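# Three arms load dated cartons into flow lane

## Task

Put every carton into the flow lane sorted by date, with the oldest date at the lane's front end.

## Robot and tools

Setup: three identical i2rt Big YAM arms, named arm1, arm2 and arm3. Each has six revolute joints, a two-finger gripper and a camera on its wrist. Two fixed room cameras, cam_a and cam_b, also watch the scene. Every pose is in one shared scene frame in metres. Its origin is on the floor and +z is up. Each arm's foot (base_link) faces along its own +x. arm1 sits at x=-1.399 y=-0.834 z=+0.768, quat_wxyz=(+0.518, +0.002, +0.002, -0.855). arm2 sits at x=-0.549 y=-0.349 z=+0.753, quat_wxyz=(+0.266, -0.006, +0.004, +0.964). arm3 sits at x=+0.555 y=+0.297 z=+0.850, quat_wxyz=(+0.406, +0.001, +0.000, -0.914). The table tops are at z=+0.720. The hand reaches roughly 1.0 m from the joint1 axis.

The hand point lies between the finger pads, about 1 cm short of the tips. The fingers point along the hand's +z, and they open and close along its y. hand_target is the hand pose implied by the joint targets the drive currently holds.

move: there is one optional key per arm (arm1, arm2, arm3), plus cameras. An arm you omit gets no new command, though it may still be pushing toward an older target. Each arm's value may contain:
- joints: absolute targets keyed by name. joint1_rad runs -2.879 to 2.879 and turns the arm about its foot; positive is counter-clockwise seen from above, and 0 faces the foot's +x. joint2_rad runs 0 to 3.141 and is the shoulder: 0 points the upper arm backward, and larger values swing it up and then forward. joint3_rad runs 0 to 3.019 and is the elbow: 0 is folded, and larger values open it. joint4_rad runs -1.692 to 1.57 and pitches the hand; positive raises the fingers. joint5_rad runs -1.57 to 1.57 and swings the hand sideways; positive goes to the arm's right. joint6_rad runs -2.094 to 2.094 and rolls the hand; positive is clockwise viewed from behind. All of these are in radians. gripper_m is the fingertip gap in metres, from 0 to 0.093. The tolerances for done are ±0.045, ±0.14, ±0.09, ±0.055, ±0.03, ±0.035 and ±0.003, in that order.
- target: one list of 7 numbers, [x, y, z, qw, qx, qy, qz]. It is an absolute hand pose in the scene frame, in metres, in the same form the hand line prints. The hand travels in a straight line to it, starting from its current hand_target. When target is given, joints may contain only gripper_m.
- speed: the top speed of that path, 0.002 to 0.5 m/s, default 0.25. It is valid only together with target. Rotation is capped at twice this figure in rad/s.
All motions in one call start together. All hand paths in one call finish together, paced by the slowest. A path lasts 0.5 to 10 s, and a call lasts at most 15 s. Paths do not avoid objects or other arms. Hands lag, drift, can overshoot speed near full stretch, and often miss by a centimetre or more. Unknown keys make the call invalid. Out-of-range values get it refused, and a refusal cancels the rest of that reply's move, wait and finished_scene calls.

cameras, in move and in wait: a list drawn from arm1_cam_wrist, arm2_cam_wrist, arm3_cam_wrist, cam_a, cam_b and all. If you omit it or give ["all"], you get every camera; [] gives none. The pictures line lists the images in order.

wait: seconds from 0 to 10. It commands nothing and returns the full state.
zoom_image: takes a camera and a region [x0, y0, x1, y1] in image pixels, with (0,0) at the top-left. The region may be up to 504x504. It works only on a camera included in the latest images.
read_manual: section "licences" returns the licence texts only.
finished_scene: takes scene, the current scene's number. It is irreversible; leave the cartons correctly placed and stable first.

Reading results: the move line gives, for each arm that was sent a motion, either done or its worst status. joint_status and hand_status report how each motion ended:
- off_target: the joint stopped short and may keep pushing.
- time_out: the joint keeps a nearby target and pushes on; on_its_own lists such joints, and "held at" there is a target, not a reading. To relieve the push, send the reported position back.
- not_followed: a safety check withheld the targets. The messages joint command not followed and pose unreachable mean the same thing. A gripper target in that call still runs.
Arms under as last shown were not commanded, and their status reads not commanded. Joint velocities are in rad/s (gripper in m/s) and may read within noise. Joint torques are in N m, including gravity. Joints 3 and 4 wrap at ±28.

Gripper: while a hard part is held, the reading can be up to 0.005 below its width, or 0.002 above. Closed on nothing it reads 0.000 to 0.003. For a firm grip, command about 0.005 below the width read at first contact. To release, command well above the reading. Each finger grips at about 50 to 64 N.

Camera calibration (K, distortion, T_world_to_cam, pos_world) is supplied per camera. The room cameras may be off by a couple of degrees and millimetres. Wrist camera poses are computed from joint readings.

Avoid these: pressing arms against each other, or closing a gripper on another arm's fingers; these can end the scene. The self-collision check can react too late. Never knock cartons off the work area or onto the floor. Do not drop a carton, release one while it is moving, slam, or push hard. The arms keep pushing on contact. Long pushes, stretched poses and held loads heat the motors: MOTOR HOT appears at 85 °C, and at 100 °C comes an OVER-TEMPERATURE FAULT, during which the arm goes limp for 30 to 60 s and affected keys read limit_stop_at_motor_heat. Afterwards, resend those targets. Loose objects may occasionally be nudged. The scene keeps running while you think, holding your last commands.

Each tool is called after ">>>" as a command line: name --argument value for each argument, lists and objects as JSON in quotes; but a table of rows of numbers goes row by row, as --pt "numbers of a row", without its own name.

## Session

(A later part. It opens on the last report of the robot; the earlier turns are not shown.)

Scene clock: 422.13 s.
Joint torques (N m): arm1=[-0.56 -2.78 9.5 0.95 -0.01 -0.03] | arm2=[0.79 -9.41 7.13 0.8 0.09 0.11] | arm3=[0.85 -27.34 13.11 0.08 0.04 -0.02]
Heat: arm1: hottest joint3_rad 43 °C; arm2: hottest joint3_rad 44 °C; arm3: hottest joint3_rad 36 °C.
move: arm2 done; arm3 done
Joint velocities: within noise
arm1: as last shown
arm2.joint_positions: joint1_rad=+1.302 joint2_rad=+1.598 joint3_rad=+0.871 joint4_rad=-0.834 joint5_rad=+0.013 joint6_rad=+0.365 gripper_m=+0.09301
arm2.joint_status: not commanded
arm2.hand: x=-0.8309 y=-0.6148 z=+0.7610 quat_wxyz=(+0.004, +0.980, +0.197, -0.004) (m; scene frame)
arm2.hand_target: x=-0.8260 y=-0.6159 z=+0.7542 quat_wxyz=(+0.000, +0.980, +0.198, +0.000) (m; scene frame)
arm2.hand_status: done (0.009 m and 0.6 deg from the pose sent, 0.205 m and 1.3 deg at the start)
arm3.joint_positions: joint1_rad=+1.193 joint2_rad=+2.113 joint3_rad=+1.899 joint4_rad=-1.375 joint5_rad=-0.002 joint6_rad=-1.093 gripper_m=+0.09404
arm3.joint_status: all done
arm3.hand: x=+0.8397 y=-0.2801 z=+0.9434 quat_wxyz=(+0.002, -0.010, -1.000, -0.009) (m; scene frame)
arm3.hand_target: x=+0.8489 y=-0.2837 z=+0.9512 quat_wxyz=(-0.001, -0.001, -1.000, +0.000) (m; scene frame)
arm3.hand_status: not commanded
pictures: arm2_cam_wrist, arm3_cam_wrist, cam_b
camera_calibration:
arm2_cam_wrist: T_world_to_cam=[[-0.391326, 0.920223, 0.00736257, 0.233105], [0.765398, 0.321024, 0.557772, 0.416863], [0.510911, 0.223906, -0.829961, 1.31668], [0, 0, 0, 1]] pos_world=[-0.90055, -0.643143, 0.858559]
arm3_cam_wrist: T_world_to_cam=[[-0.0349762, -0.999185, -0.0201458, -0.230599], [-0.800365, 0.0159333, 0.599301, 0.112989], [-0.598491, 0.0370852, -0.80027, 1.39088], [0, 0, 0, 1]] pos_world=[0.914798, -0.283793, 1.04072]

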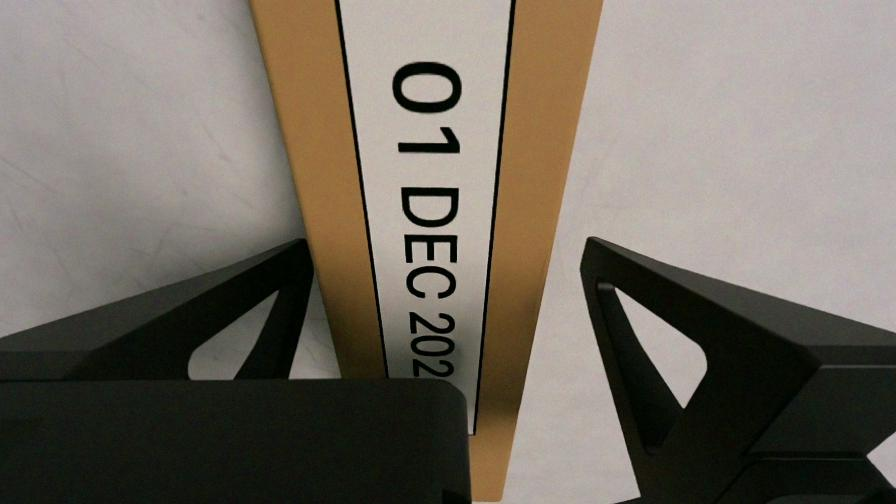

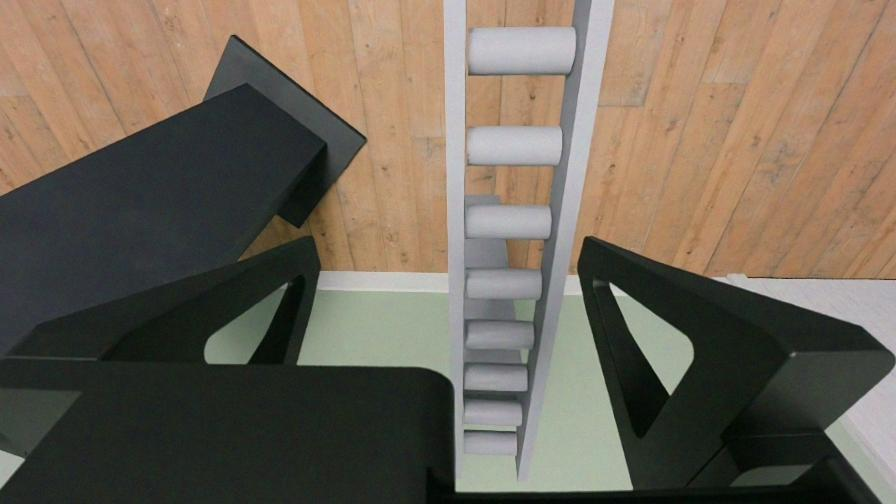

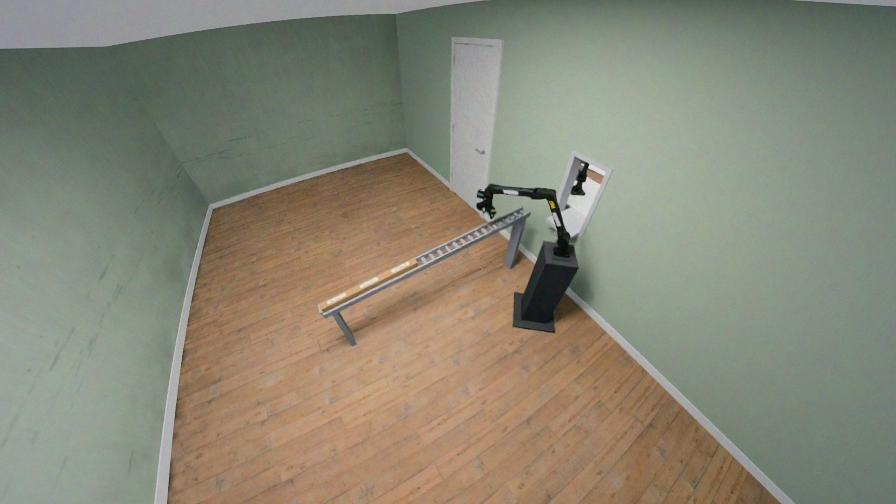

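>>> move --arm2 '{"target": [-0.8235, -0.6225, 0.746, 0, 0.9803, 0.1977, 0], "speed": 0.1}' --cameras '["arm2_cam_wrist"]'

>>> move --arm2 '{"joints": {"gripper_m": 0.05}}' --cameras '["arm2_cam_wrist"]'

Scene clock: 457.37 s.
Joint torques (N m): arm1=[-0.56 -2.78 9.5 0.96 -0.01 -0.03] | arm2=[0.73 -9.29 7.06 0.64 0.09 0.11] | arm3=[1.08 -27.34 13.19 0.13 0.04 -0.02]
Heat: arm1: hottest joint3_rad 43 °C; arm2: hottest joint3_rad 43 °C; arm3: hottest joint3_rad 42 °C.
move: arm2 done
Joint velocities: within noise
arm1, arm3: as last shown
arm2.joint_positions: joint1_rad=+1.318 joint2_rad=+1.617 joint3_rad=+0.871 joint4_rad=-0.813 joint5_rad=+0.013 joint6_rad=+0.381 gripper_m=+0.09301
arm2.joint_status: not commanded
arm2.hand: x=-0.8285 y=-0.6215 z=+0.7541 quat_wxyz=(+0.004, +0.980, +0.198, -0.005) (m; scene frame)
arm2.hand_target: x=-0.8236 y=-0.6223 z=+0.7462 quat_wxyz=(+0.000, +0.980, +0.198, +0.000) (m; scene frame)
arm2.hand_status: done (0.010 m and 0.8 deg from the pose sent, 0.018 m and 0.6 deg at the start)
pictures: arm2_cam_wrist
camera_calibration:
arm2_cam_wrist: T_world_to_cam=[[-0.392023, 0.919931, 0.00667235, 0.239927], [0.766226, 0.322491, 0.555786, 0.424144], [0.509133, 0.222993, -0.831299, 1.31011], [0, 0, 0, 1]] pos_world=[-0.897952, -0.649644, 0.851757]

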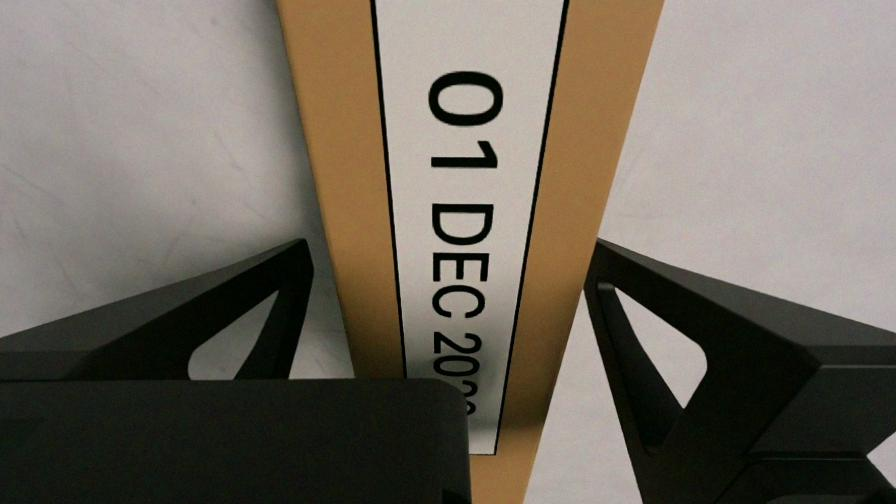

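Scene clock: 457.97 s.
Joint torques (N m): arm1=[-0.56 -2.67 9.48 0.94 -0.01 -0.03] | arm2=[0.79 -9.29 7.08 0.76 -0.06 0.08] | arm3=[0.91 -27.4 13.08 0.12 0.04 -0.02]
Heat: arm1: hottest joint3_rad 43 °C; arm2: hottest joint3_rad 43 °C; arm3: hottest joint3_rad 42 °C.
move: arm2 off_target
Joint velocities: within noise
arm1, arm3: as last shown
arm2.joint_positions: joint1_rad=+1.319 joint2_rad=+1.617 joint3_rad=+0.871 joint4_rad=-0.813 joint5_rad=+0.017 joint6_rad=+0.382 gripper_m=+0.06076
arm2.joint_status: gripper_m off_target (ended at +0.06079, target +0.05000)
arm2.hand: x=-0.8288 y=-0.6211 z=+0.7541 quat_wxyz=(+0.003, +0.980, +0.197, -0.006) (m; scene frame)
arm2.hand_target: x=-0.8235 y=-0.6224 z=+0.7463 quat_wxyz=(+0.000, +0.980, +0.198, +0.000) (m; scene frame)
arm2.hand_status: not commanded
pictures: arm2_cam_wrist
camera_calibration:
arm2_cam_wrist: T_world_to_cam=[[-0.390463, 0.920563, 0.0101522, 0.238508], [0.768229, 0.319733, 0.554612, 0.425185], [0.507309, 0.224355, -0.832047, 1.31013], [0, 0, 0, 1]] pos_world=[-0.898153, -0.649442, 0.851858]

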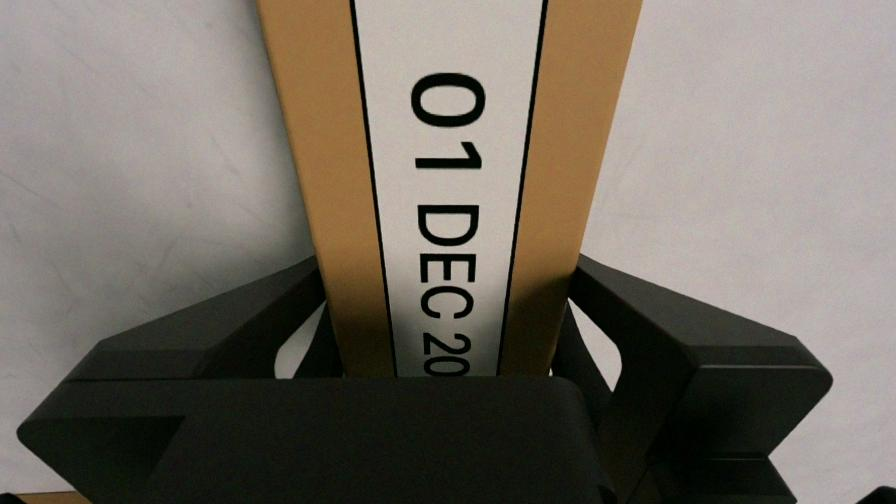

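>>> move --arm2 '{"target": [-0.8265, -0.6215, 0.95, 0, 0.9803, 0.1977, 0], "speed": 0.3}' --arm3 '{"joints": {"joint1_rad": 0.3, "joint2_rad": 0.6, "joint3_rad": 1.5, "joint4_rad": -1.6, "joint6_rad": 0}}' --cameras '["arm3_cam_wrist"]'

>>> move --arm2 '{"joints": {"joint1_rad": -1.6, "joint2_rad": 1.384, "joint3_rad": 1.376, "joint4_rad": -1.53, "joint5_rad": 0, "joint6_rad": 0.61}}' --arm3 '{"joints": {"joint1_rad": -0.34, "joint2_rad": 0.444, "joint3_rad": 1.486, "joint4_rad": -1.6, "joint6_rad": 0}}' --cameras '["arm2_cam_wrist", "arm3_cam_wrist", "cam_a", "cam_b"]'

Scene clock: 467.33 s.
Joint torques (N m): arm1=[-0.56 -2.67 9.47 0.95 -0.01 -0.03] | arm2=[0.85 -8.64 14.99 -0.18 -0.04 0.08] | arm3=[-0.67 1.9 8.38 1.39 -0.06 0.13]
Heat: arm1: hottest joint3_rad 43 °C; arm2: hottest joint3_rad 43 °C; arm3: hottest joint3_rad 42 °C.
move: arm2 off_target; arm3 done
Joint velocities: within noise
arm1: as last shown
arm2.joint_positions: joint1_rad=+1.319 joint2_rad=+1.366 joint3_rad=+1.111 joint4_rad=-1.371 joint5_rad=+0.016 joint6_rad=+0.382 gripper_m=+0.06076
arm2.joint_status: not commanded
arm2.hand: x=-0.8138 y=-0.6030 z=+0.9268 quat_wxyz=(-0.015, +0.980, +0.197, +0.022) (m; scene frame)
arm2.hand_target: x=-0.8254 y=-0.6204 z=+0.9500 quat_wxyz=(+0.000, +0.980, +0.198, +0.000) (m; scene frame)
arm2.hand_status: off_target (0.032 m and 3.1 deg from the pose sent, 0.196 m and 0.8 deg at the start)
arm3.joint_positions: joint1_rad=+0.311 joint2_rad=+0.605 joint3_rad=+1.504 joint4_rad=-1.593 joint5_rad=+0.003 joint6_rad=-0.008 gripper_m=+0.09405
arm3.joint_status: all done
arm3.hand: x=+0.4804 y=+0.1376 z=+1.3936 quat_wxyz=(-0.229, -0.759, -0.494, +0.358) (m; scene frame)
arm3.hand_target: x=+0.4801 y=+0.1404 z=+1.3912 quat_wxyz=(-0.228, -0.765, -0.488, +0.355) (m; scene frame)
arm3.hand_status: not commanded
pictures: arm3_cam_wrist
camera_calibration:
arm3_cam_wrist: T_world_to_cam=[[-0.909611, 0.415391, -0.00764012, 0.391358], [0.405289, 0.883146, -0.236208, 0.0148148], [-0.0913713, -0.217954, -0.971673, 1.55095], [0, 0, 0, 1]] pos_world=[0.491691, 0.162385, 1.5135]

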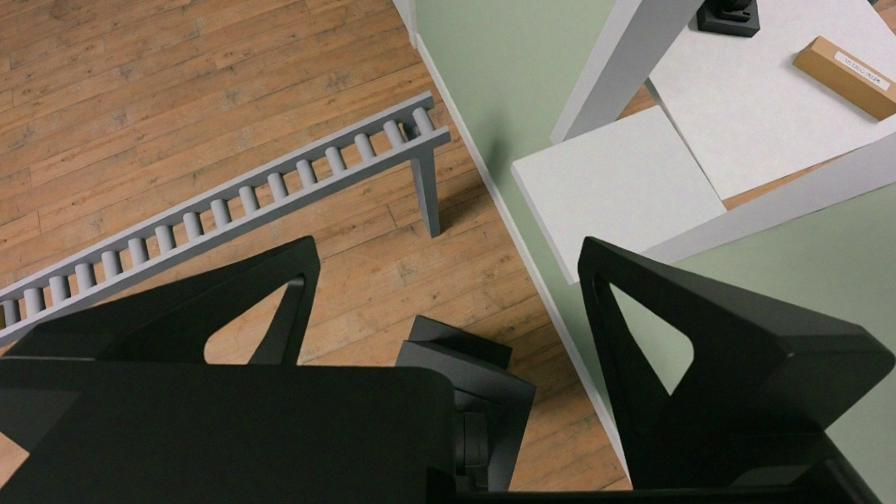

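Scene clock: 469.83 s.
Joint torques (N m): arm1=[-0.62 -2.73 9.46 0.95 -0.01 -0.03] | arm2=[-0.44 -11.58 14.17 -0.21 -0.01 0.08] | arm3=[-0.62 6.89 7.9 1.47 -0.05 0.14]
Heat: arm1: hottest joint3_rad 43 °C; arm2: hottest joint3_rad 44 °C; arm3: hottest joint3_rad 42 °C.
move: arm2 done; arm3 done
Joint velocities: within noise
arm1: as last shown
arm2.joint_positions: joint1_rad=-1.597 joint2_rad=+1.401 joint3_rad=+1.323 joint4_rad=-1.520 joint5_rad=+0.001 joint6_rad=+0.601 gripper_m=+0.06076
arm2.joint_status: all done
arm2.hand: x=-0.3368 y=-0.0099 z=+0.9909 quat_wxyz=(+0.006, +0.201, -0.979, +0.017) (m; scene frame)
arm2.hand_target: x=-0.3309 y=-0.0022 z=+1.0177 quat_wxyz=(-0.015, +0.195, -0.981, -0.006) (m; scene frame)
arm2.hand_status: not commanded
arm3.joint_positions: joint1_rad=-0.328 joint2_rad=+0.437 joint3_rad=+1.481 joint4_rad=-1.593 joint5_rad=+0.002 joint6_rad=-0.008 gripper_m=+0.09405
arm3.joint_status: all done
arm3.hand: x=+0.4576 y=+0.2450 z=+1.4043 quat_wxyz=(-0.120, -0.844, -0.222, +0.473) (m; scene frame)
arm3.hand_target: x=+0.4561 y=+0.2452 z=+1.4039 quat_wxyz=(-0.119, -0.848, -0.215, +0.469) (m; scene frame)
arm3.hand_status: not commanded
pictures: arm2_cam_wrist, arm3_cam_wrist, cam_a, cam_b
camera_calibration:
arm2_cam_wrist: T_world_to_cam=[[0.39792, -0.916381, 0.0436498, 0.0797043], [-0.757013, -0.301095, 0.579891, -0.824532], [-0.518258, -0.263793, -0.813524, 0.751831], [0, 0, 0, 1]] pos_world=[-0.266254, 0.0231047, 1.08629]
arm3_cam_wrist: T_world_to_cam=[[-0.483042, 0.875562, -0.00784407, 0.0184416], [0.813706, 0.445572, -0.373292, 0.0445886], [-0.323346, -0.186699, -0.927681, 1.61937], [0, 0, 0, 1]] pos_world=[0.496244, 0.266321, 1.51905]

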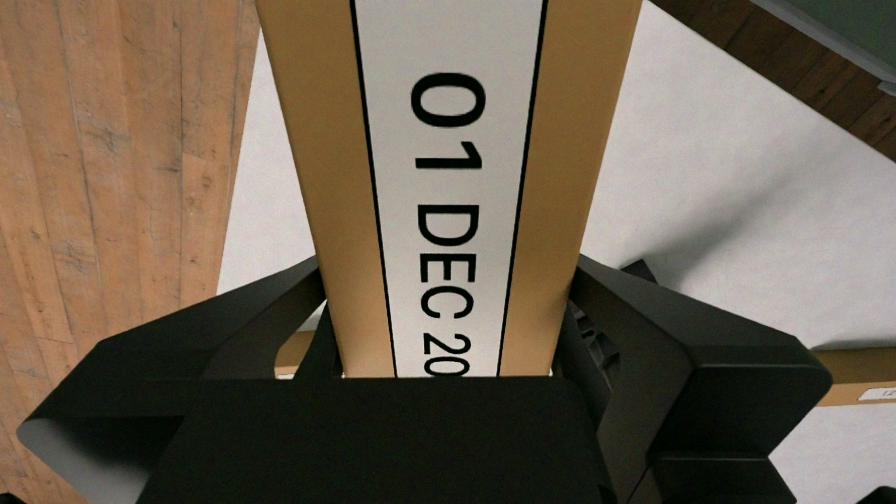

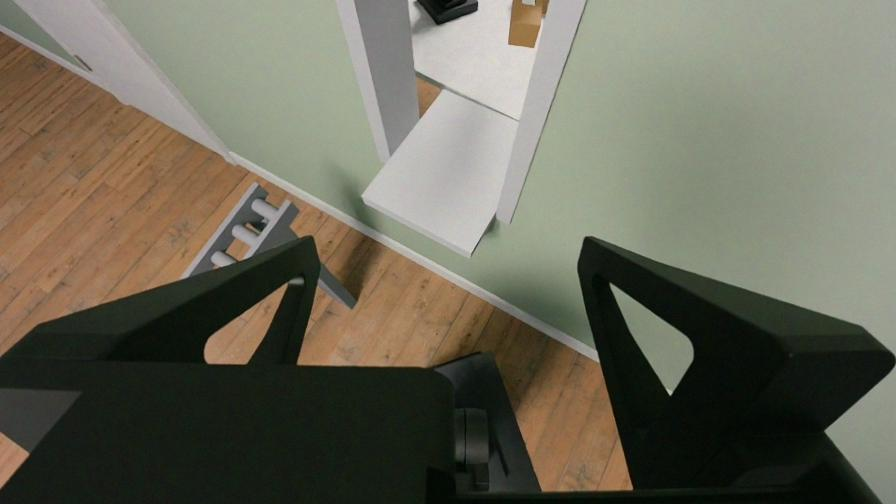

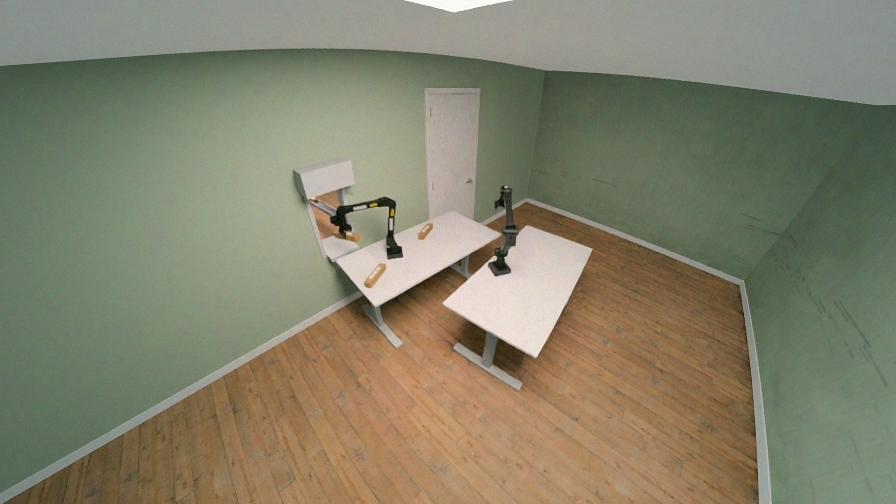

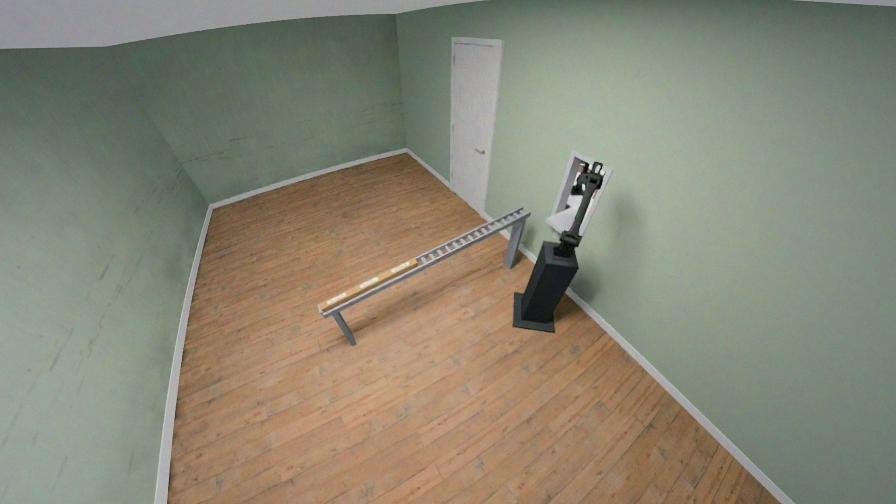

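>>> move --cameras '["arm2_cam_wrist","arm3_cam_wrist"]'

Scene clock: 501.13 s.
Joint torques (N m): arm1=[-0.56 -2.73 9.5 0.94 -0.01 -0.03] | arm2=[-0.38 -11.58 14.19 -0.21 -0.01 0.07] | arm3=[-0.67 6.95 7.91 1.44 -0.05 0.14]
Heat: arm1: hottest joint3_rad 43 °C; arm2: hottest joint3_rad 47 °C; arm3: hottest joint3_rad 38 °C.
Joint velocities: within noise
arm1.joint_positions: joint1_rad=+1.217 joint2_rad=+0.800 joint3_rad=+1.294 joint4_rad=-1.499 joint5_rad=+0.002 joint6_rad=+0.006 gripper_m=+0.09295
arm1.joint_status: not commanded
arm1.hand: x=-1.2156 y=-1.0405 z=+1.1899 quat_wxyz=(-0.255, -0.393, -0.876, +0.110) (m; scene frame)
arm1.hand_target: x=-1.2190 y=-1.0433 z=+1.1925 quat_wxyz=(-0.256, -0.397, -0.874, +0.113) (m; scene frame)
arm1.hand_status: not commanded
arm2.joint_positions: joint1_rad=-1.597 joint2_rad=+1.401 joint3_rad=+1.323 joint4_rad=-1.520 joint5_rad=+0.001 joint6_rad=+0.601 gripper_m=+0.06076
arm2.joint_status: all done
arm2.hand: x=-0.3368 y=-0.0099 z=+0.9909 quat_wxyz=(+0.006, +0.201, -0.979, +0.017) (m; scene frame)
arm2.hand_target: x=-0.3309 y=-0.0022 z=+1.0177 quat_wxyz=(-0.015, +0.195, -0.981, -0.006) (m; scene frame)
arm2.hand_status: not commanded
arm3.joint_positions: joint1_rad=-0.328 joint2_rad=+0.437 joint3_rad=+1.481 joint4_rad=-1.593 joint5_rad=+0.002 joint6_rad=-0.008 gripper_m=+0.09405
arm3.joint_status: all done
arm3.hand: x=+0.4576 y=+0.2450 z=+1.4043 quat_wxyz=(-0.120, -0.844, -0.222, +0.473) (m; scene frame)
arm3.hand_target: x=+0.4561 y=+0.2452 z=+1.4039 quat_wxyz=(-0.119, -0.848, -0.215, +0.469) (m; scene frame)
arm3.hand_status: not commanded
pictures: arm2_cam_wrist, arm3_cam_wrist
camera_calibration:
arm2_cam_wrist: T_world_to_cam=[[0.39792, -0.916381, 0.0436498, 0.0797043], [-0.757013, -0.301095, 0.579891, -0.824532], [-0.518258, -0.263793, -0.813524, 0.751831], [0, 0, 0, 1]] pos_world=[-0.266254, 0.0231047, 1.08629]
arm3_cam_wrist: T_world_to_cam=[[-0.483042, 0.875562, -0.00784407, 0.0184416], [0.813706, 0.445572, -0.373292, 0.0445886], [-0.323346, -0.186699, -0.927681, 1.61937], [0, 0, 0, 1]] pos_world=[0.496244, 0.266321, 1.51905]

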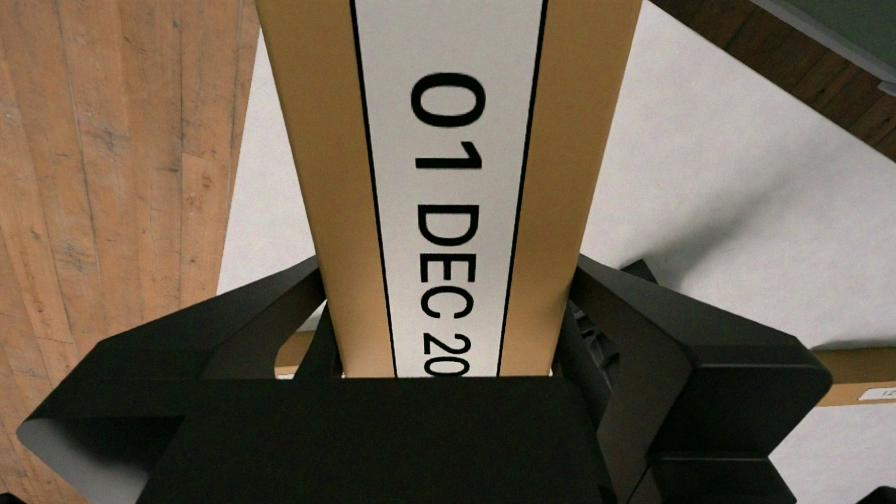

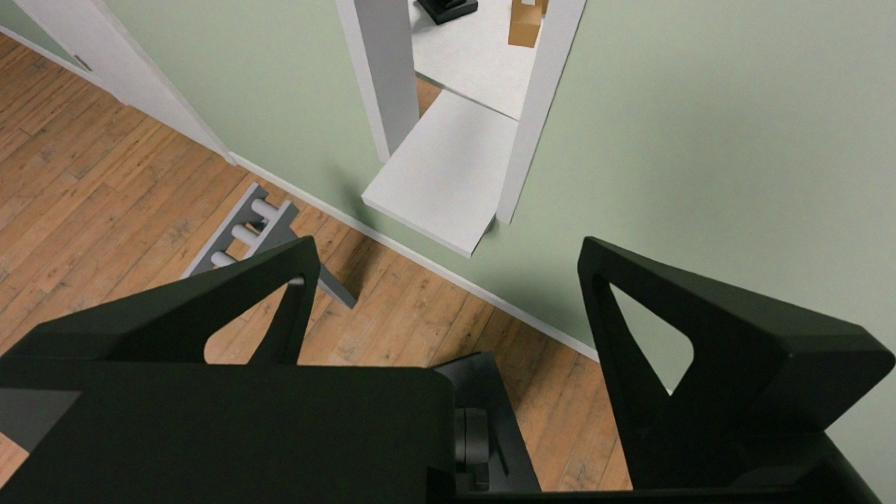

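>>> move --arm2 '{"target": [0.0, 0.035, 0.96, 0, 0, -1, 0], "speed": 0.2}' --cameras '["arm2_cam_wrist", "arm3_cam_wrist", "cam_a"]'

Scene clock: 512.63 s.
Joint torques (N m): arm1=[-0.5 -2.73 9.47 0.96 -0.01 -0.03] | arm2=[-0.44 -20.6 15.91 -0.16 -0.04 0.1] | arm3=[-0.85 6.71 7.91 1.44 -0.04 0.13]
Heat: arm1: hottest joint3_rad 43 °C; arm2: hottest joint3_rad 49 °C; arm3: hottest joint3_rad 38 °C.
move: arm2 off_target
Joint velocities: within noise
arm1, arm3: as last shown
arm2.joint_positions: joint1_rad=-1.997 joint2_rad=+2.150 joint3_rad=+2.200 joint4_rad=-1.677 joint5_rad=-0.013 joint6_rad=+0.592 gripper_m=+0.06076
arm2.joint_status: not commanded
arm2.hand: x=-0.0141 y=+0.0265 z=+0.9379 quat_wxyz=(+0.022, +0.006, -1.000, +0.016) (m; scene frame)
arm2.hand_target: x=-0.0014 y=+0.0338 z=+0.9601 quat_wxyz=(-0.001, +0.000, -1.000, -0.001) (m; scene frame)
arm2.hand_status: off_target (0.028 m and 3.2 deg from the pose sent, 0.341 m and 23.3 deg at the start)
arm3.joint_positions: joint1_rad=-0.329 joint2_rad=+0.437 joint3_rad=+1.481 joint4_rad=-1.593 joint5_rad=+0.002 joint6_rad=-0.008 gripper_m=+0.09405
arm3.hand: x=+0.4575 y=+0.2450 z=+1.4043 quat_wxyz=(-0.120, -0.844, -0.222, +0.473) (m; scene frame)
pictures: arm2_cam_wrist, arm3_cam_wrist, cam_a
camera_calibration:
arm2_cam_wrist: T_world_to_cam=[[0.0187521, -0.998829, 0.0446, -0.0170165], [-0.798789, 0.0118616, 0.601495, -0.567682], [-0.60132, -0.0469053, -0.797631, 0.863795], [0, 0, 0, 1]] pos_world=[0.0662777, 0.0302535, 1.03121]
arm3_cam_wrist: T_world_to_cam=[[-0.482606, 0.875803, -0.00780922, 0.0181085], [0.813924, 0.44518, -0.373286, 0.0445749], [-0.323448, -0.186506, -0.927683, 1.61938], [0, 0, 0, 1]] pos_world=[0.496244, 0.266321, 1.51905]

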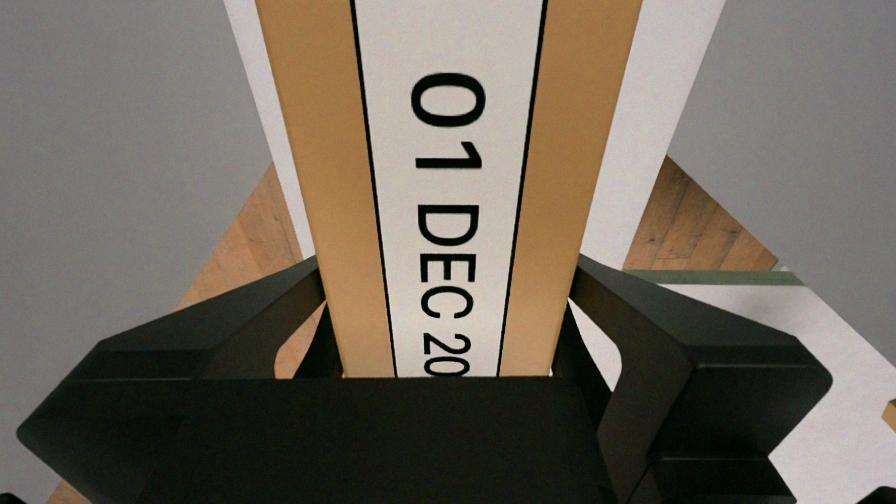

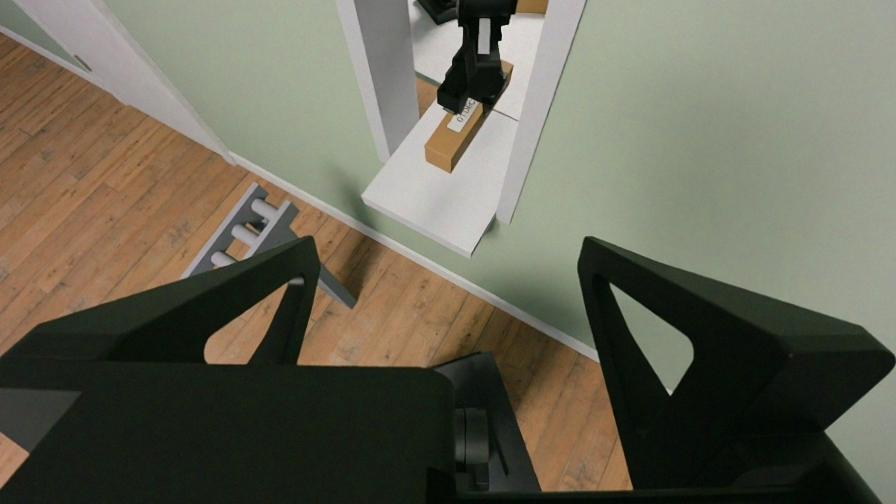

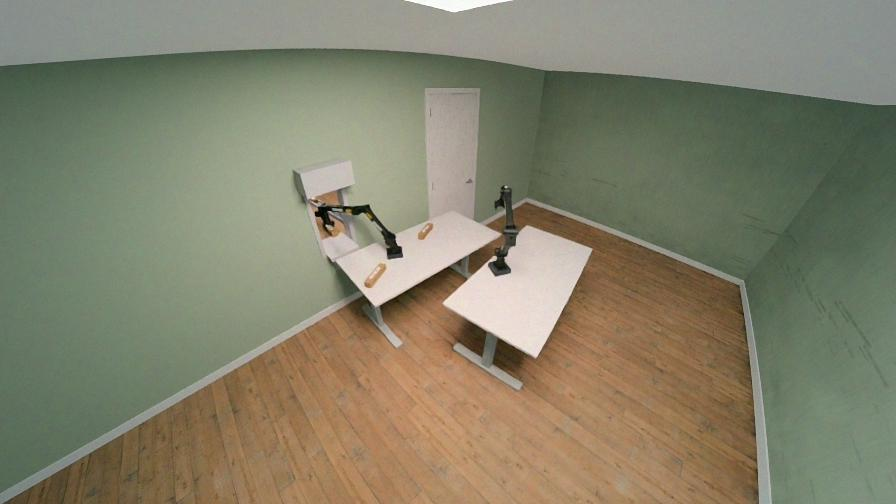

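>>> move --arm2 '{"target": [0.012, 0.04, 0.86, -0.022, -0.006, -0.9996, -0.016], "speed": 0.12}' --cameras '["arm3_cam_wrist"]'

>>> move --arm2 '{"target": [0.012, 0.04, 0.81, -0.022, -0.006, -0.9996, -0.016], "speed": 0.04}' --cameras '["arm3_cam_wrist"]'

Scene clock: 523.40 s.
Joint torques (N m): arm1=[-0.56 -2.73 9.48 0.95 -0.01 -0.03] | arm2=[-0.56 -21.83 9.81 0.84 -0.04 0.08] | arm3=[-0.73 6.95 7.92 1.43 -0.05 0.14]
Heat: arm1: hottest joint3_rad 43 °C; arm2: hottest joint3_rad 53 °C; arm3: hottest joint3_rad 37 °C.
move: arm2 done
Joint velocities: within noise
arm1, arm3: as last shown
arm2.joint_positions: joint1_rad=-1.997 joint2_rad=+2.167 joint3_rad=+2.030 joint4_rad=-1.388 joint5_rad=-0.014 joint6_rad=+0.603 gripper_m=+0.06076
arm2.joint_status: not commanded
arm2.hand: x=+0.0086 y=+0.0410 z=+0.8617 quat_wxyz=(-0.019, +0.002, -1.000, -0.013) (m; scene frame)
arm2.hand_target: x=+0.0120 y=+0.0398 z=+0.8599 quat_wxyz=(-0.022, -0.006, -1.000, -0.016) (m; scene frame)
arm2.hand_status: done (0.004 m and 1.0 deg from the pose sent, 0.083 m and 6.4 deg at the start)
pictures: arm3_cam_wrist
camera_calibration:
arm3_cam_wrist: T_world_to_cam=[[-0.482606, 0.875803, -0.00780922, 0.0181085], [0.813924, 0.44518, -0.373286, 0.0445749], [-0.323448, -0.186506, -0.927683, 1.61938], [0, 0, 0, 1]] pos_world=[0.496244, 0.266321, 1.51905]

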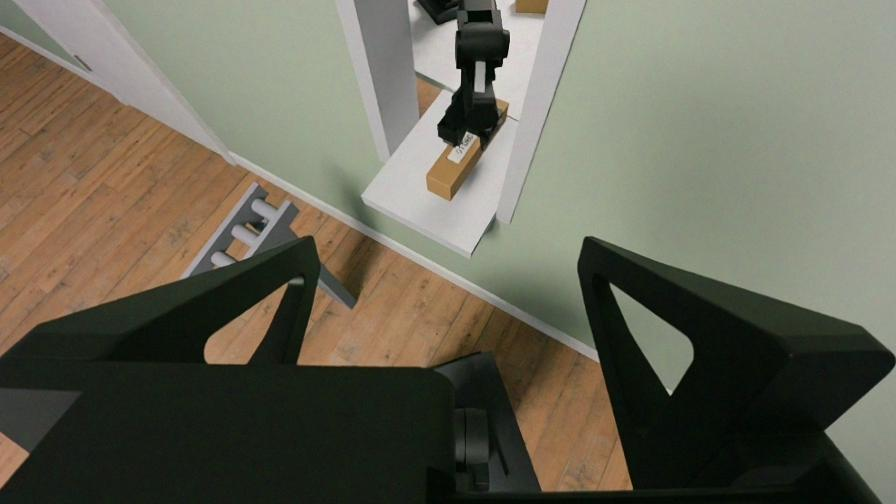

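Scene clock: 525.17 s.
Joint torques (N m): arm1=[-0.56 -2.73 9.47 0.92 0 -0.03] | arm2=[-0.5 -21.42 9.57 0.85 -0.04 0.08] | arm3=[-0.67 6.89 7.87 1.52 -0.05 0.13]
Heat: arm1: hottest joint3_rad 43 °C; arm2: hottest joint3_rad 53 °C; arm3: hottest joint3_rad 37 °C.
move: arm2 done
Joint velocities: within noise
arm1, arm3: as last shown
arm2.joint_positions: joint1_rad=-1.997 joint2_rad=+2.194 joint3_rad=+1.951 joint4_rad=-1.277 joint5_rad=-0.014 joint6_rad=+0.604 gripper_m=+0.06076
arm2.joint_status: not commanded
arm2.hand: x=+0.0098 y=+0.0410 z=+0.8150 quat_wxyz=(-0.022, +0.001, -1.000, -0.015) (m; scene frame)
arm2.hand_target: x=+0.0120 y=+0.0399 z=+0.8099 quat_wxyz=(-0.022, -0.006, -1.000, -0.016) (m; scene frame)
arm2.hand_status: done (0.006 m and 0.8 deg from the pose sent, 0.052 m and 1.0 deg at the start)
pictures: arm3_cam_wrist
camera_calibration:
arm3_cam_wrist: T_world_to_cam=[[-0.482606, 0.875803, -0.00780922, 0.0181085], [0.813924, 0.44518, -0.373286, 0.0445749], [-0.323448, -0.186506, -0.927683, 1.61938], [0, 0, 0, 1]] pos_world=[0.496244, 0.266321, 1.51905]

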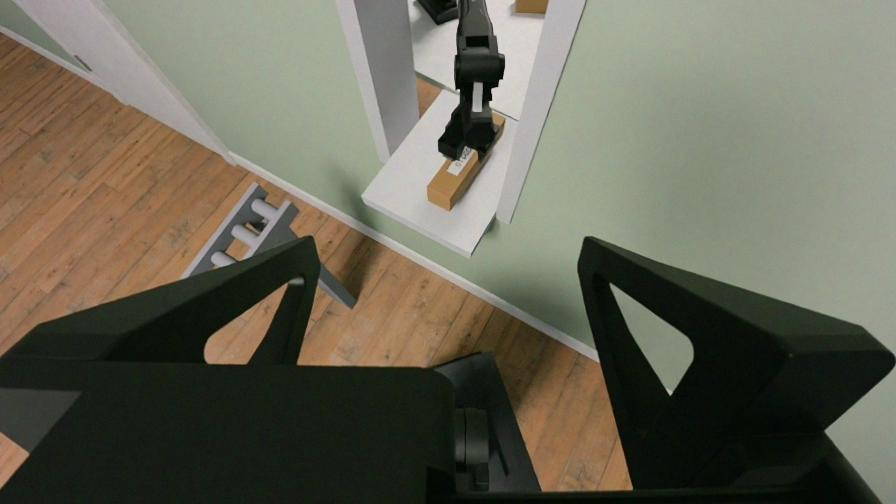

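>>> move --arm2 '{"target": [0.012, 0.04, 0.785, 0, 0, -1, 0], "speed": 0.04}' --cameras '["arm3_cam_wrist"]'

Scene clock: 527.87 s.
Joint torques (N m): arm1=[-0.56 -2.73 9.5 0.95 0 -0.03] | arm2=[-0.38 -21.01 12.16 -0.29 -0.02 -0.02] | arm3=[-0.67 6.71 7.95 1.47 -0.04 0.14]
Heat: arm1: hottest joint3_rad 43 °C; arm2: hottest joint3_rad 52 °C; arm3: hottest joint3_rad 37 °C.
move: arm2 done
Joint velocities: within noise
arm1, arm3: as last shown
arm2.joint_positions: joint1_rad=-1.997 joint2_rad=+2.245 joint3_rad=+1.951 joint4_rad=-1.286 joint5_rad=-0.013 joint6_rad=+0.604 gripper_m=+0.06076
arm2.joint_status: not commanded
arm2.hand: x=+0.0048 y=+0.0367 z=+0.7812 quat_wxyz=(+0.003, +0.001, -1.000, +0.003) (m; scene frame)
arm2.hand_target: x=+0.0118 y=+0.0398 z=+0.7850 quat_wxyz=(+0.000, +0.000, -1.000, +0.000) (m; scene frame)
arm2.hand_status: done (0.009 m and 0.5 deg from the pose sent, 0.030 m and 3.0 deg at the start)
pictures: arm3_cam_wrist
camera_calibration:
arm3_cam_wrist: T_world_to_cam=[[-0.482606, 0.875803, -0.00780922, 0.0181085], [0.813924, 0.44518, -0.373286, 0.0445749], [-0.323448, -0.186506, -0.927683, 1.61938], [0, 0, 0, 1]] pos_world=[0.496244, 0.266321, 1.51905]

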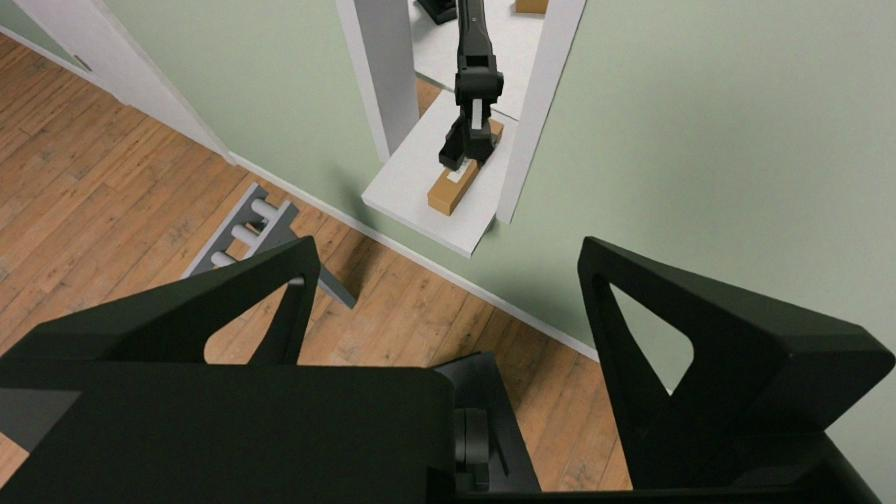

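>>> zoom_image --camera "arm3_cam_wrist" --region '[350, 60, 560, 270]'

>>> move --arm2 '{"target": [0.016, 0.043, 0.765, 0, 0, -1, 0], "speed": 0.04}' --cameras '["arm3_cam_wrist"]'

Scaled by 2.400 from the camera's 896x504 image, which has a finer 1280x720 frame.

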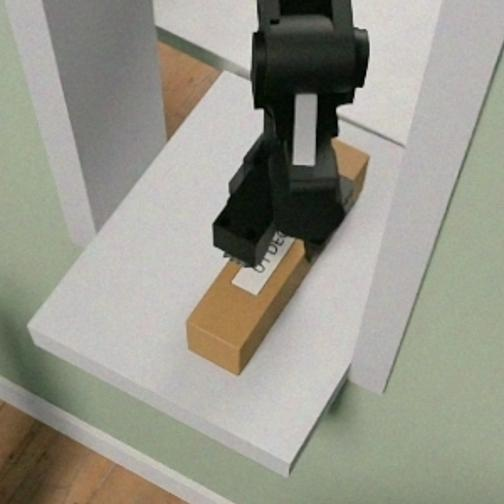

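Scene clock: 532.00 s.
Joint torques (N m): arm1=[-0.56 -2.61 9.5 0.95 0 -0.03] | arm2=[-0.38 -19.02 12.37 0.62 -0.07 -0.02] | arm3=[-0.67 6.89 7.91 1.48 -0.05 0.13]
Heat: arm1: hottest joint3_rad 43 °C; arm2: hottest joint3_rad 52 °C; arm3: hottest joint3_rad 37 °C.
move: arm2 off_target
Joint velocities: within noise
arm1, arm3: as last shown
arm2.joint_positions: joint1_rad=-1.997 joint2_rad=+2.249 joint3_rad=+1.951 joint4_rad=-1.276 joint5_rad=-0.012 joint6_rad=+0.604 gripper_m=+0.06076
arm2.joint_status: not commanded
arm2.hand: x=+0.0065 y=+0.0377 z=+0.7789 quat_wxyz=(+0.000, +0.001, -1.000, +0.002) (m; scene frame)
arm2.hand_target: x=+0.0154 y=+0.0424 z=+0.7651 quat_wxyz=(+0.000, +0.000, -1.000, +0.000) (m; scene frame)
arm2.hand_status: off_target (0.018 m and 0.2 deg from the pose sent, 0.021 m and 0.5 deg at the start)
pictures: arm3_cam_wrist
camera_calibration:
arm3_cam_wrist: T_world_to_cam=[[-0.482606, 0.875803, -0.00780922, 0.0181085], [0.813924, 0.44518, -0.373286, 0.0445749], [-0.323448, -0.186506, -0.927683, 1.61938], [0, 0, 0, 1]] pos_world=[0.496244, 0.266321, 1.51905]

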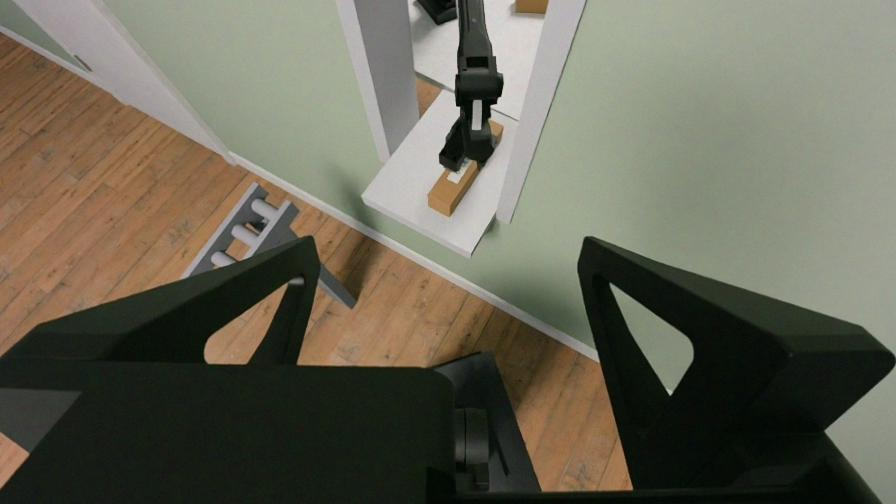

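>>> move --arm2 '{"target": [0.0065, 0.0377, 0.779, 0, 0, -1, 0], "speed": 0.1, "joints": {"gripper_m": 0.093}}' --cameras '[]'

>>> move --arm2 '{"target": [0.0065, 0.0377, 0.93, 0, 0, -1, 0], "speed": 0.2}' --cameras '["arm2_cam_wrist", "arm3_cam_wrist"]'

Scene clock: 535.47 s.
Joint torques (N m): arm1=[-0.62 -2.78 9.47 0.96 -0.01 -0.03] | arm2=[-0.32 -22.83 9.42 0.35 -0.05 -0.01] | arm3=[-0.56 6.83 7.84 1.43 -0.05 0.13]
Heat: arm1: hottest joint3_rad 43 °C; arm2: hottest joint3_rad 51 °C; arm3: hottest joint3_rad 37 °C.
move: arm2 done
Joint velocities: within noise
arm1, arm3: as last shown
arm2.joint_positions: joint1_rad=-1.997 joint2_rad=+2.250 joint3_rad=+1.951 joint4_rad=-1.276 joint5_rad=-0.013 joint6_rad=+0.604 gripper_m=+0.09294
arm2.joint_status: all done
arm2.hand: x=+0.0063 y=+0.0377 z=+0.7776 quat_wxyz=(+0.001, +0.001, -1.000, +0.002) (m; scene frame)
arm2.hand_target: x=+0.0065 y=+0.0376 z=+0.7791 quat_wxyz=(+0.000, +0.000, -1.000, +0.000) (m; scene frame)
arm2.hand_status: done (0.001 m and 0.2 deg from the pose sent, 0.000 m and 0.2 deg at the start)
pictures: none
No camera images: "cameras" was empty.

Scene clock: 537.13 s.
Joint torques (N m): arm1=[-0.62 -2.67 9.5 0.95 -0.01 -0.03] | arm2=[-0.5 -19.66 14.75 -0.09 -0.05 -0.04] | arm3=[-0.79 7.06 7.91 1.46 -0.04 0.13]
Heat: arm1: hottest joint3_rad 43 °C; arm2: hottest joint3_rad 52 °C; arm3: hottest joint3_rad 37 °C.
move: arm2 off_target
Joint velocities: within noise
arm1, arm3: as last shown
arm2.joint_positions: joint1_rad=-1.997 joint2_rad=+2.155 joint3_rad=+2.174 joint4_rad=-1.615 joint5_rad=-0.013 joint6_rad=+0.604 gripper_m=+0.09294
arm2.joint_status: not commanded
arm2.hand: x=-0.0060 y=+0.0318 z=+0.9242 quat_wxyz=(+0.009, +0.000, -1.000, +0.007) (m; scene frame)
arm2.hand_target: x=+0.0059 y=+0.0371 z=+0.9299 quat_wxyz=(-0.001, +0.000, -1.000, +0.000) (m; scene frame)
arm2.hand_status: off_target (0.015 m and 1.3 deg from the pose sent, 0.152 m and 0.2 deg at the start)
pictures: arm2_cam_wrist, arm3_cam_wrist
camera_calibration:
arm2_cam_wrist: T_world_to_cam=[[0.00612814, -0.999598, 0.0276726, 0.00430233], [-0.814364, 0.0110709, 0.580248, -0.533487], [-0.580322, -0.0260915, -0.813969, 0.872572], [0, 0, 0, 1]] pos_world=[0.0718929, 0.0329735, 1.01968]
arm3_cam_wrist: T_world_to_cam=[[-0.482606, 0.875803, -0.00780922, 0.0181085], [0.813924, 0.44518, -0.373286, 0.0445749], [-0.323448, -0.186506, -0.927683, 1.61938], [0, 0, 0, 1]] pos_world=[0.496244, 0.266321, 1.51905]

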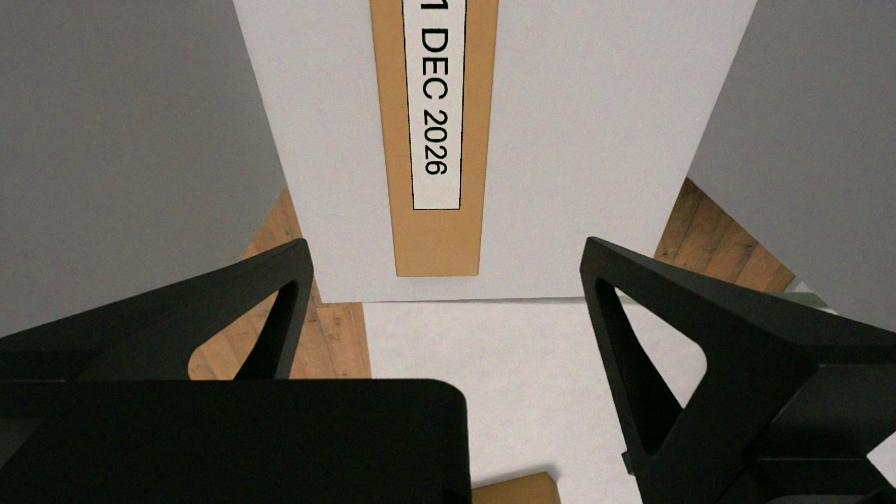

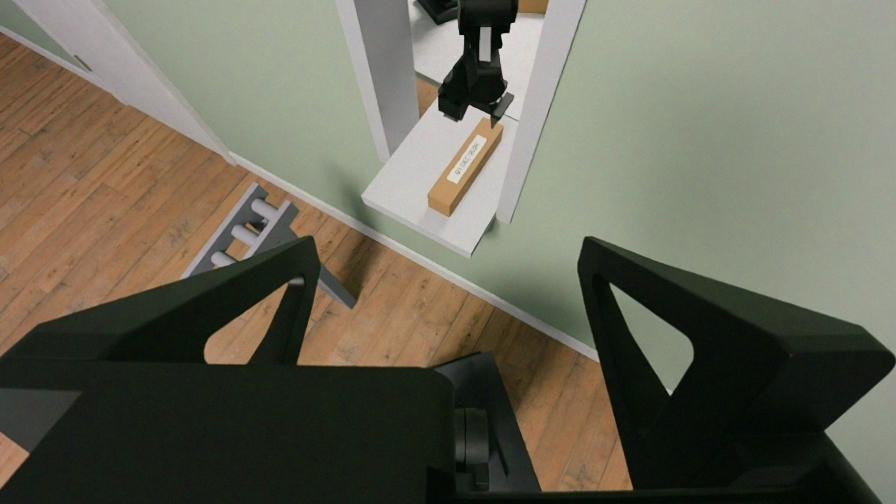

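>>> move --arm2 '{"target": [-0.33, -0.02, 1.0, 0, 0, -1, 0], "speed": 0.3}' --arm3 '{"joints": {"joint1_rad": -0.3815, "joint2_rad": 1.528, "joint3_rad": 1.355, "joint4_rad": -1.398, "joint5_rad": 0, "joint6_rad": 0.4545, "gripper_m": 0.093}}' --cameras '["arm3_cam_wrist"]'

>>> move --arm3 '{"joints": {"joint1_rad": -0.3815, "joint2_rad": 1.948, "joint3_rad": 1.652, "joint4_rad": -1.274, "joint5_rad": 0, "joint6_rad": 0.4545}}' --cameras '["arm3_cam_wrist"]'

Scene clock: 554.27 s.
Joint torques (N m): arm1=[-0.5 -2.73 9.47 0.94 0 -0.03] | arm2=[0.32 -9.17 8.98 -0.02 0.12 0.11] | arm3=[-0.73 -16.15 11.54 0.57 -0.01 0.14]
Heat: arm1: hottest joint3_rad 43 °C; arm2: hottest joint3_rad 54 °C; arm3: hottest joint3_rad 37 °C.
move: arm2 done; arm3 done
Joint velocities: within noise
arm1.joint_positions: joint1_rad=+1.217 joint2_rad=+0.800 joint3_rad=+1.294 joint4_rad=-1.499 joint5_rad=+0.002 joint6_rad=+0.006 gripper_m=+0.09295
arm1.joint_status: not commanded
arm1.hand: x=-1.2156 y=-1.0405 z=+1.1899 quat_wxyz=(-0.255, -0.393, -0.876, +0.110) (m; scene frame)
arm1.hand_target: x=-1.2190 y=-1.0433 z=+1.1925 quat_wxyz=(-0.256, -0.397, -0.874, +0.113) (m; scene frame)
arm1.hand_status: not commanded
arm2.joint_positions: joint1_rad=-1.639 joint2_rad=+1.361 joint3_rad=+1.328 joint4_rad=-1.505 joint5_rad=-0.016 joint6_rad=+0.959 gripper_m=+0.09294
arm2.joint_status: not commanded
arm2.hand: x=-0.3251 y=-0.0171 z=+1.0081 quat_wxyz=(-0.008, +0.002, -1.000, -0.012) (m; scene frame)
arm2.hand_target: x=-0.3299 y=-0.0201 z=+1.0002 quat_wxyz=(+0.000, +0.000, -1.000, +0.000) (m; scene frame)
arm2.hand_status: done (0.010 m and 1.7 deg from the pose sent, 0.337 m and 1.3 deg at the start)
arm3.joint_positions: joint1_rad=-0.371 joint2_rad=+1.519 joint3_rad=+1.348 joint4_rad=-1.403 joint5_rad=+0.002 joint6_rad=+0.446 gripper_m=+0.09309
arm3.joint_status: all done
arm3.hand: x=+0.1555 y=+0.0982 z=+1.0506 quat_wxyz=(+0.002, -1.000, -0.010, -0.002) (m; scene frame)
arm3.hand_target: x=+0.1500 y=+0.1002 z=+1.0494 quat_wxyz=(+0.000, -1.000, +0.000, -0.001) (m; scene frame)
arm3.hand_status: not commanded
pictures: arm3_cam_wrist
camera_calibration:
arm3_cam_wrist: T_world_to_cam=[[-0.00336002, 0.999994, 0.00063626, -0.0974049], [0.800982, 0.00231041, 0.598684, -0.751916], [0.598679, 0.00252122, -0.800985, 0.871193], [0, 0, 0, 1]] pos_world=[0.0803783, 0.096945, 1.14803]

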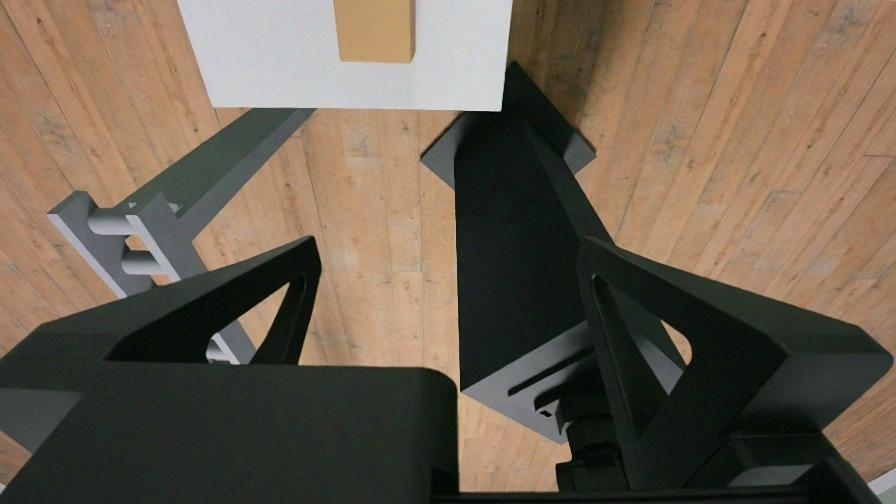

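Scene clock: 555.67 s.
Joint torques (N m): arm1=[-0.56 -2.73 9.47 0.95 0 -0.03] | arm2=[0.32 -9.11 8.98 -0.03 0.12 0.08] | arm3=[-0.79 -24.59 14.19 0.4 -0.01 0.13]
Heat: arm1: hottest joint3_rad 43 °C; arm2: hottest joint3_rad 54 °C; arm3: hottest joint3_rad 37 °C.
move: arm3 done
Joint velocities: within noise
arm1, arm2: as last shown
arm3.joint_positions: joint1_rad=-0.371 joint2_rad=+1.950 joint3_rad=+1.609 joint4_rad=-1.278 joint5_rad=+0.002 joint6_rad=+0.447 gripper_m=+0.09309
arm3.joint_status: all done
arm3.hand: x=+0.0419 y=+0.0410 z=+0.9326 quat_wxyz=(+0.012, -1.000, -0.009, -0.023) (m; scene frame)
arm3.hand_target: x=+0.0241 y=+0.0387 z=+0.9493 quat_wxyz=(+0.000, -1.000, +0.000, -0.001) (m; scene frame)
arm3.hand_status: not commanded
pictures: arm3_cam_wrist
camera_calibration:
arm3_cam_wrist: T_world_to_cam=[[-0.00309104, 0.999771, 0.0211742, -0.0596864], [0.775623, -0.0109681, 0.631102, -0.618805], [0.631189, 0.018374, -0.775411, 0.818941], [0, 0, 0, 1]] pos_world=[-0.0371325, 0.0378384, 1.02681]

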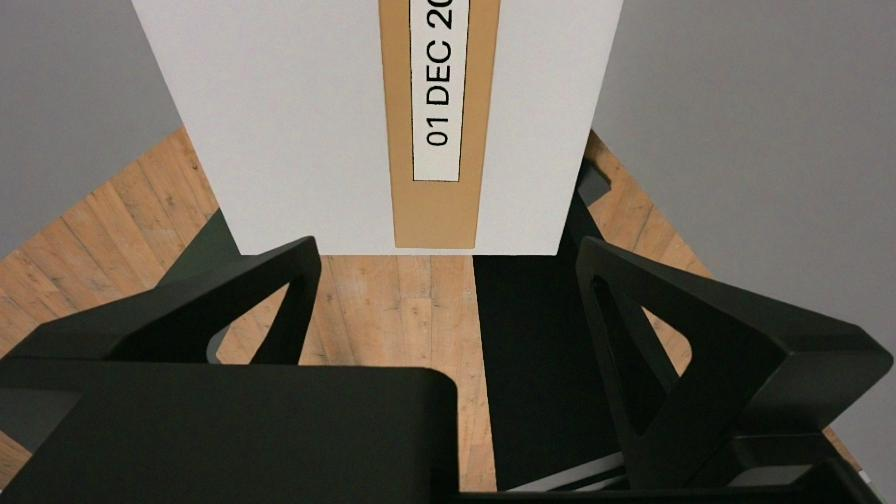

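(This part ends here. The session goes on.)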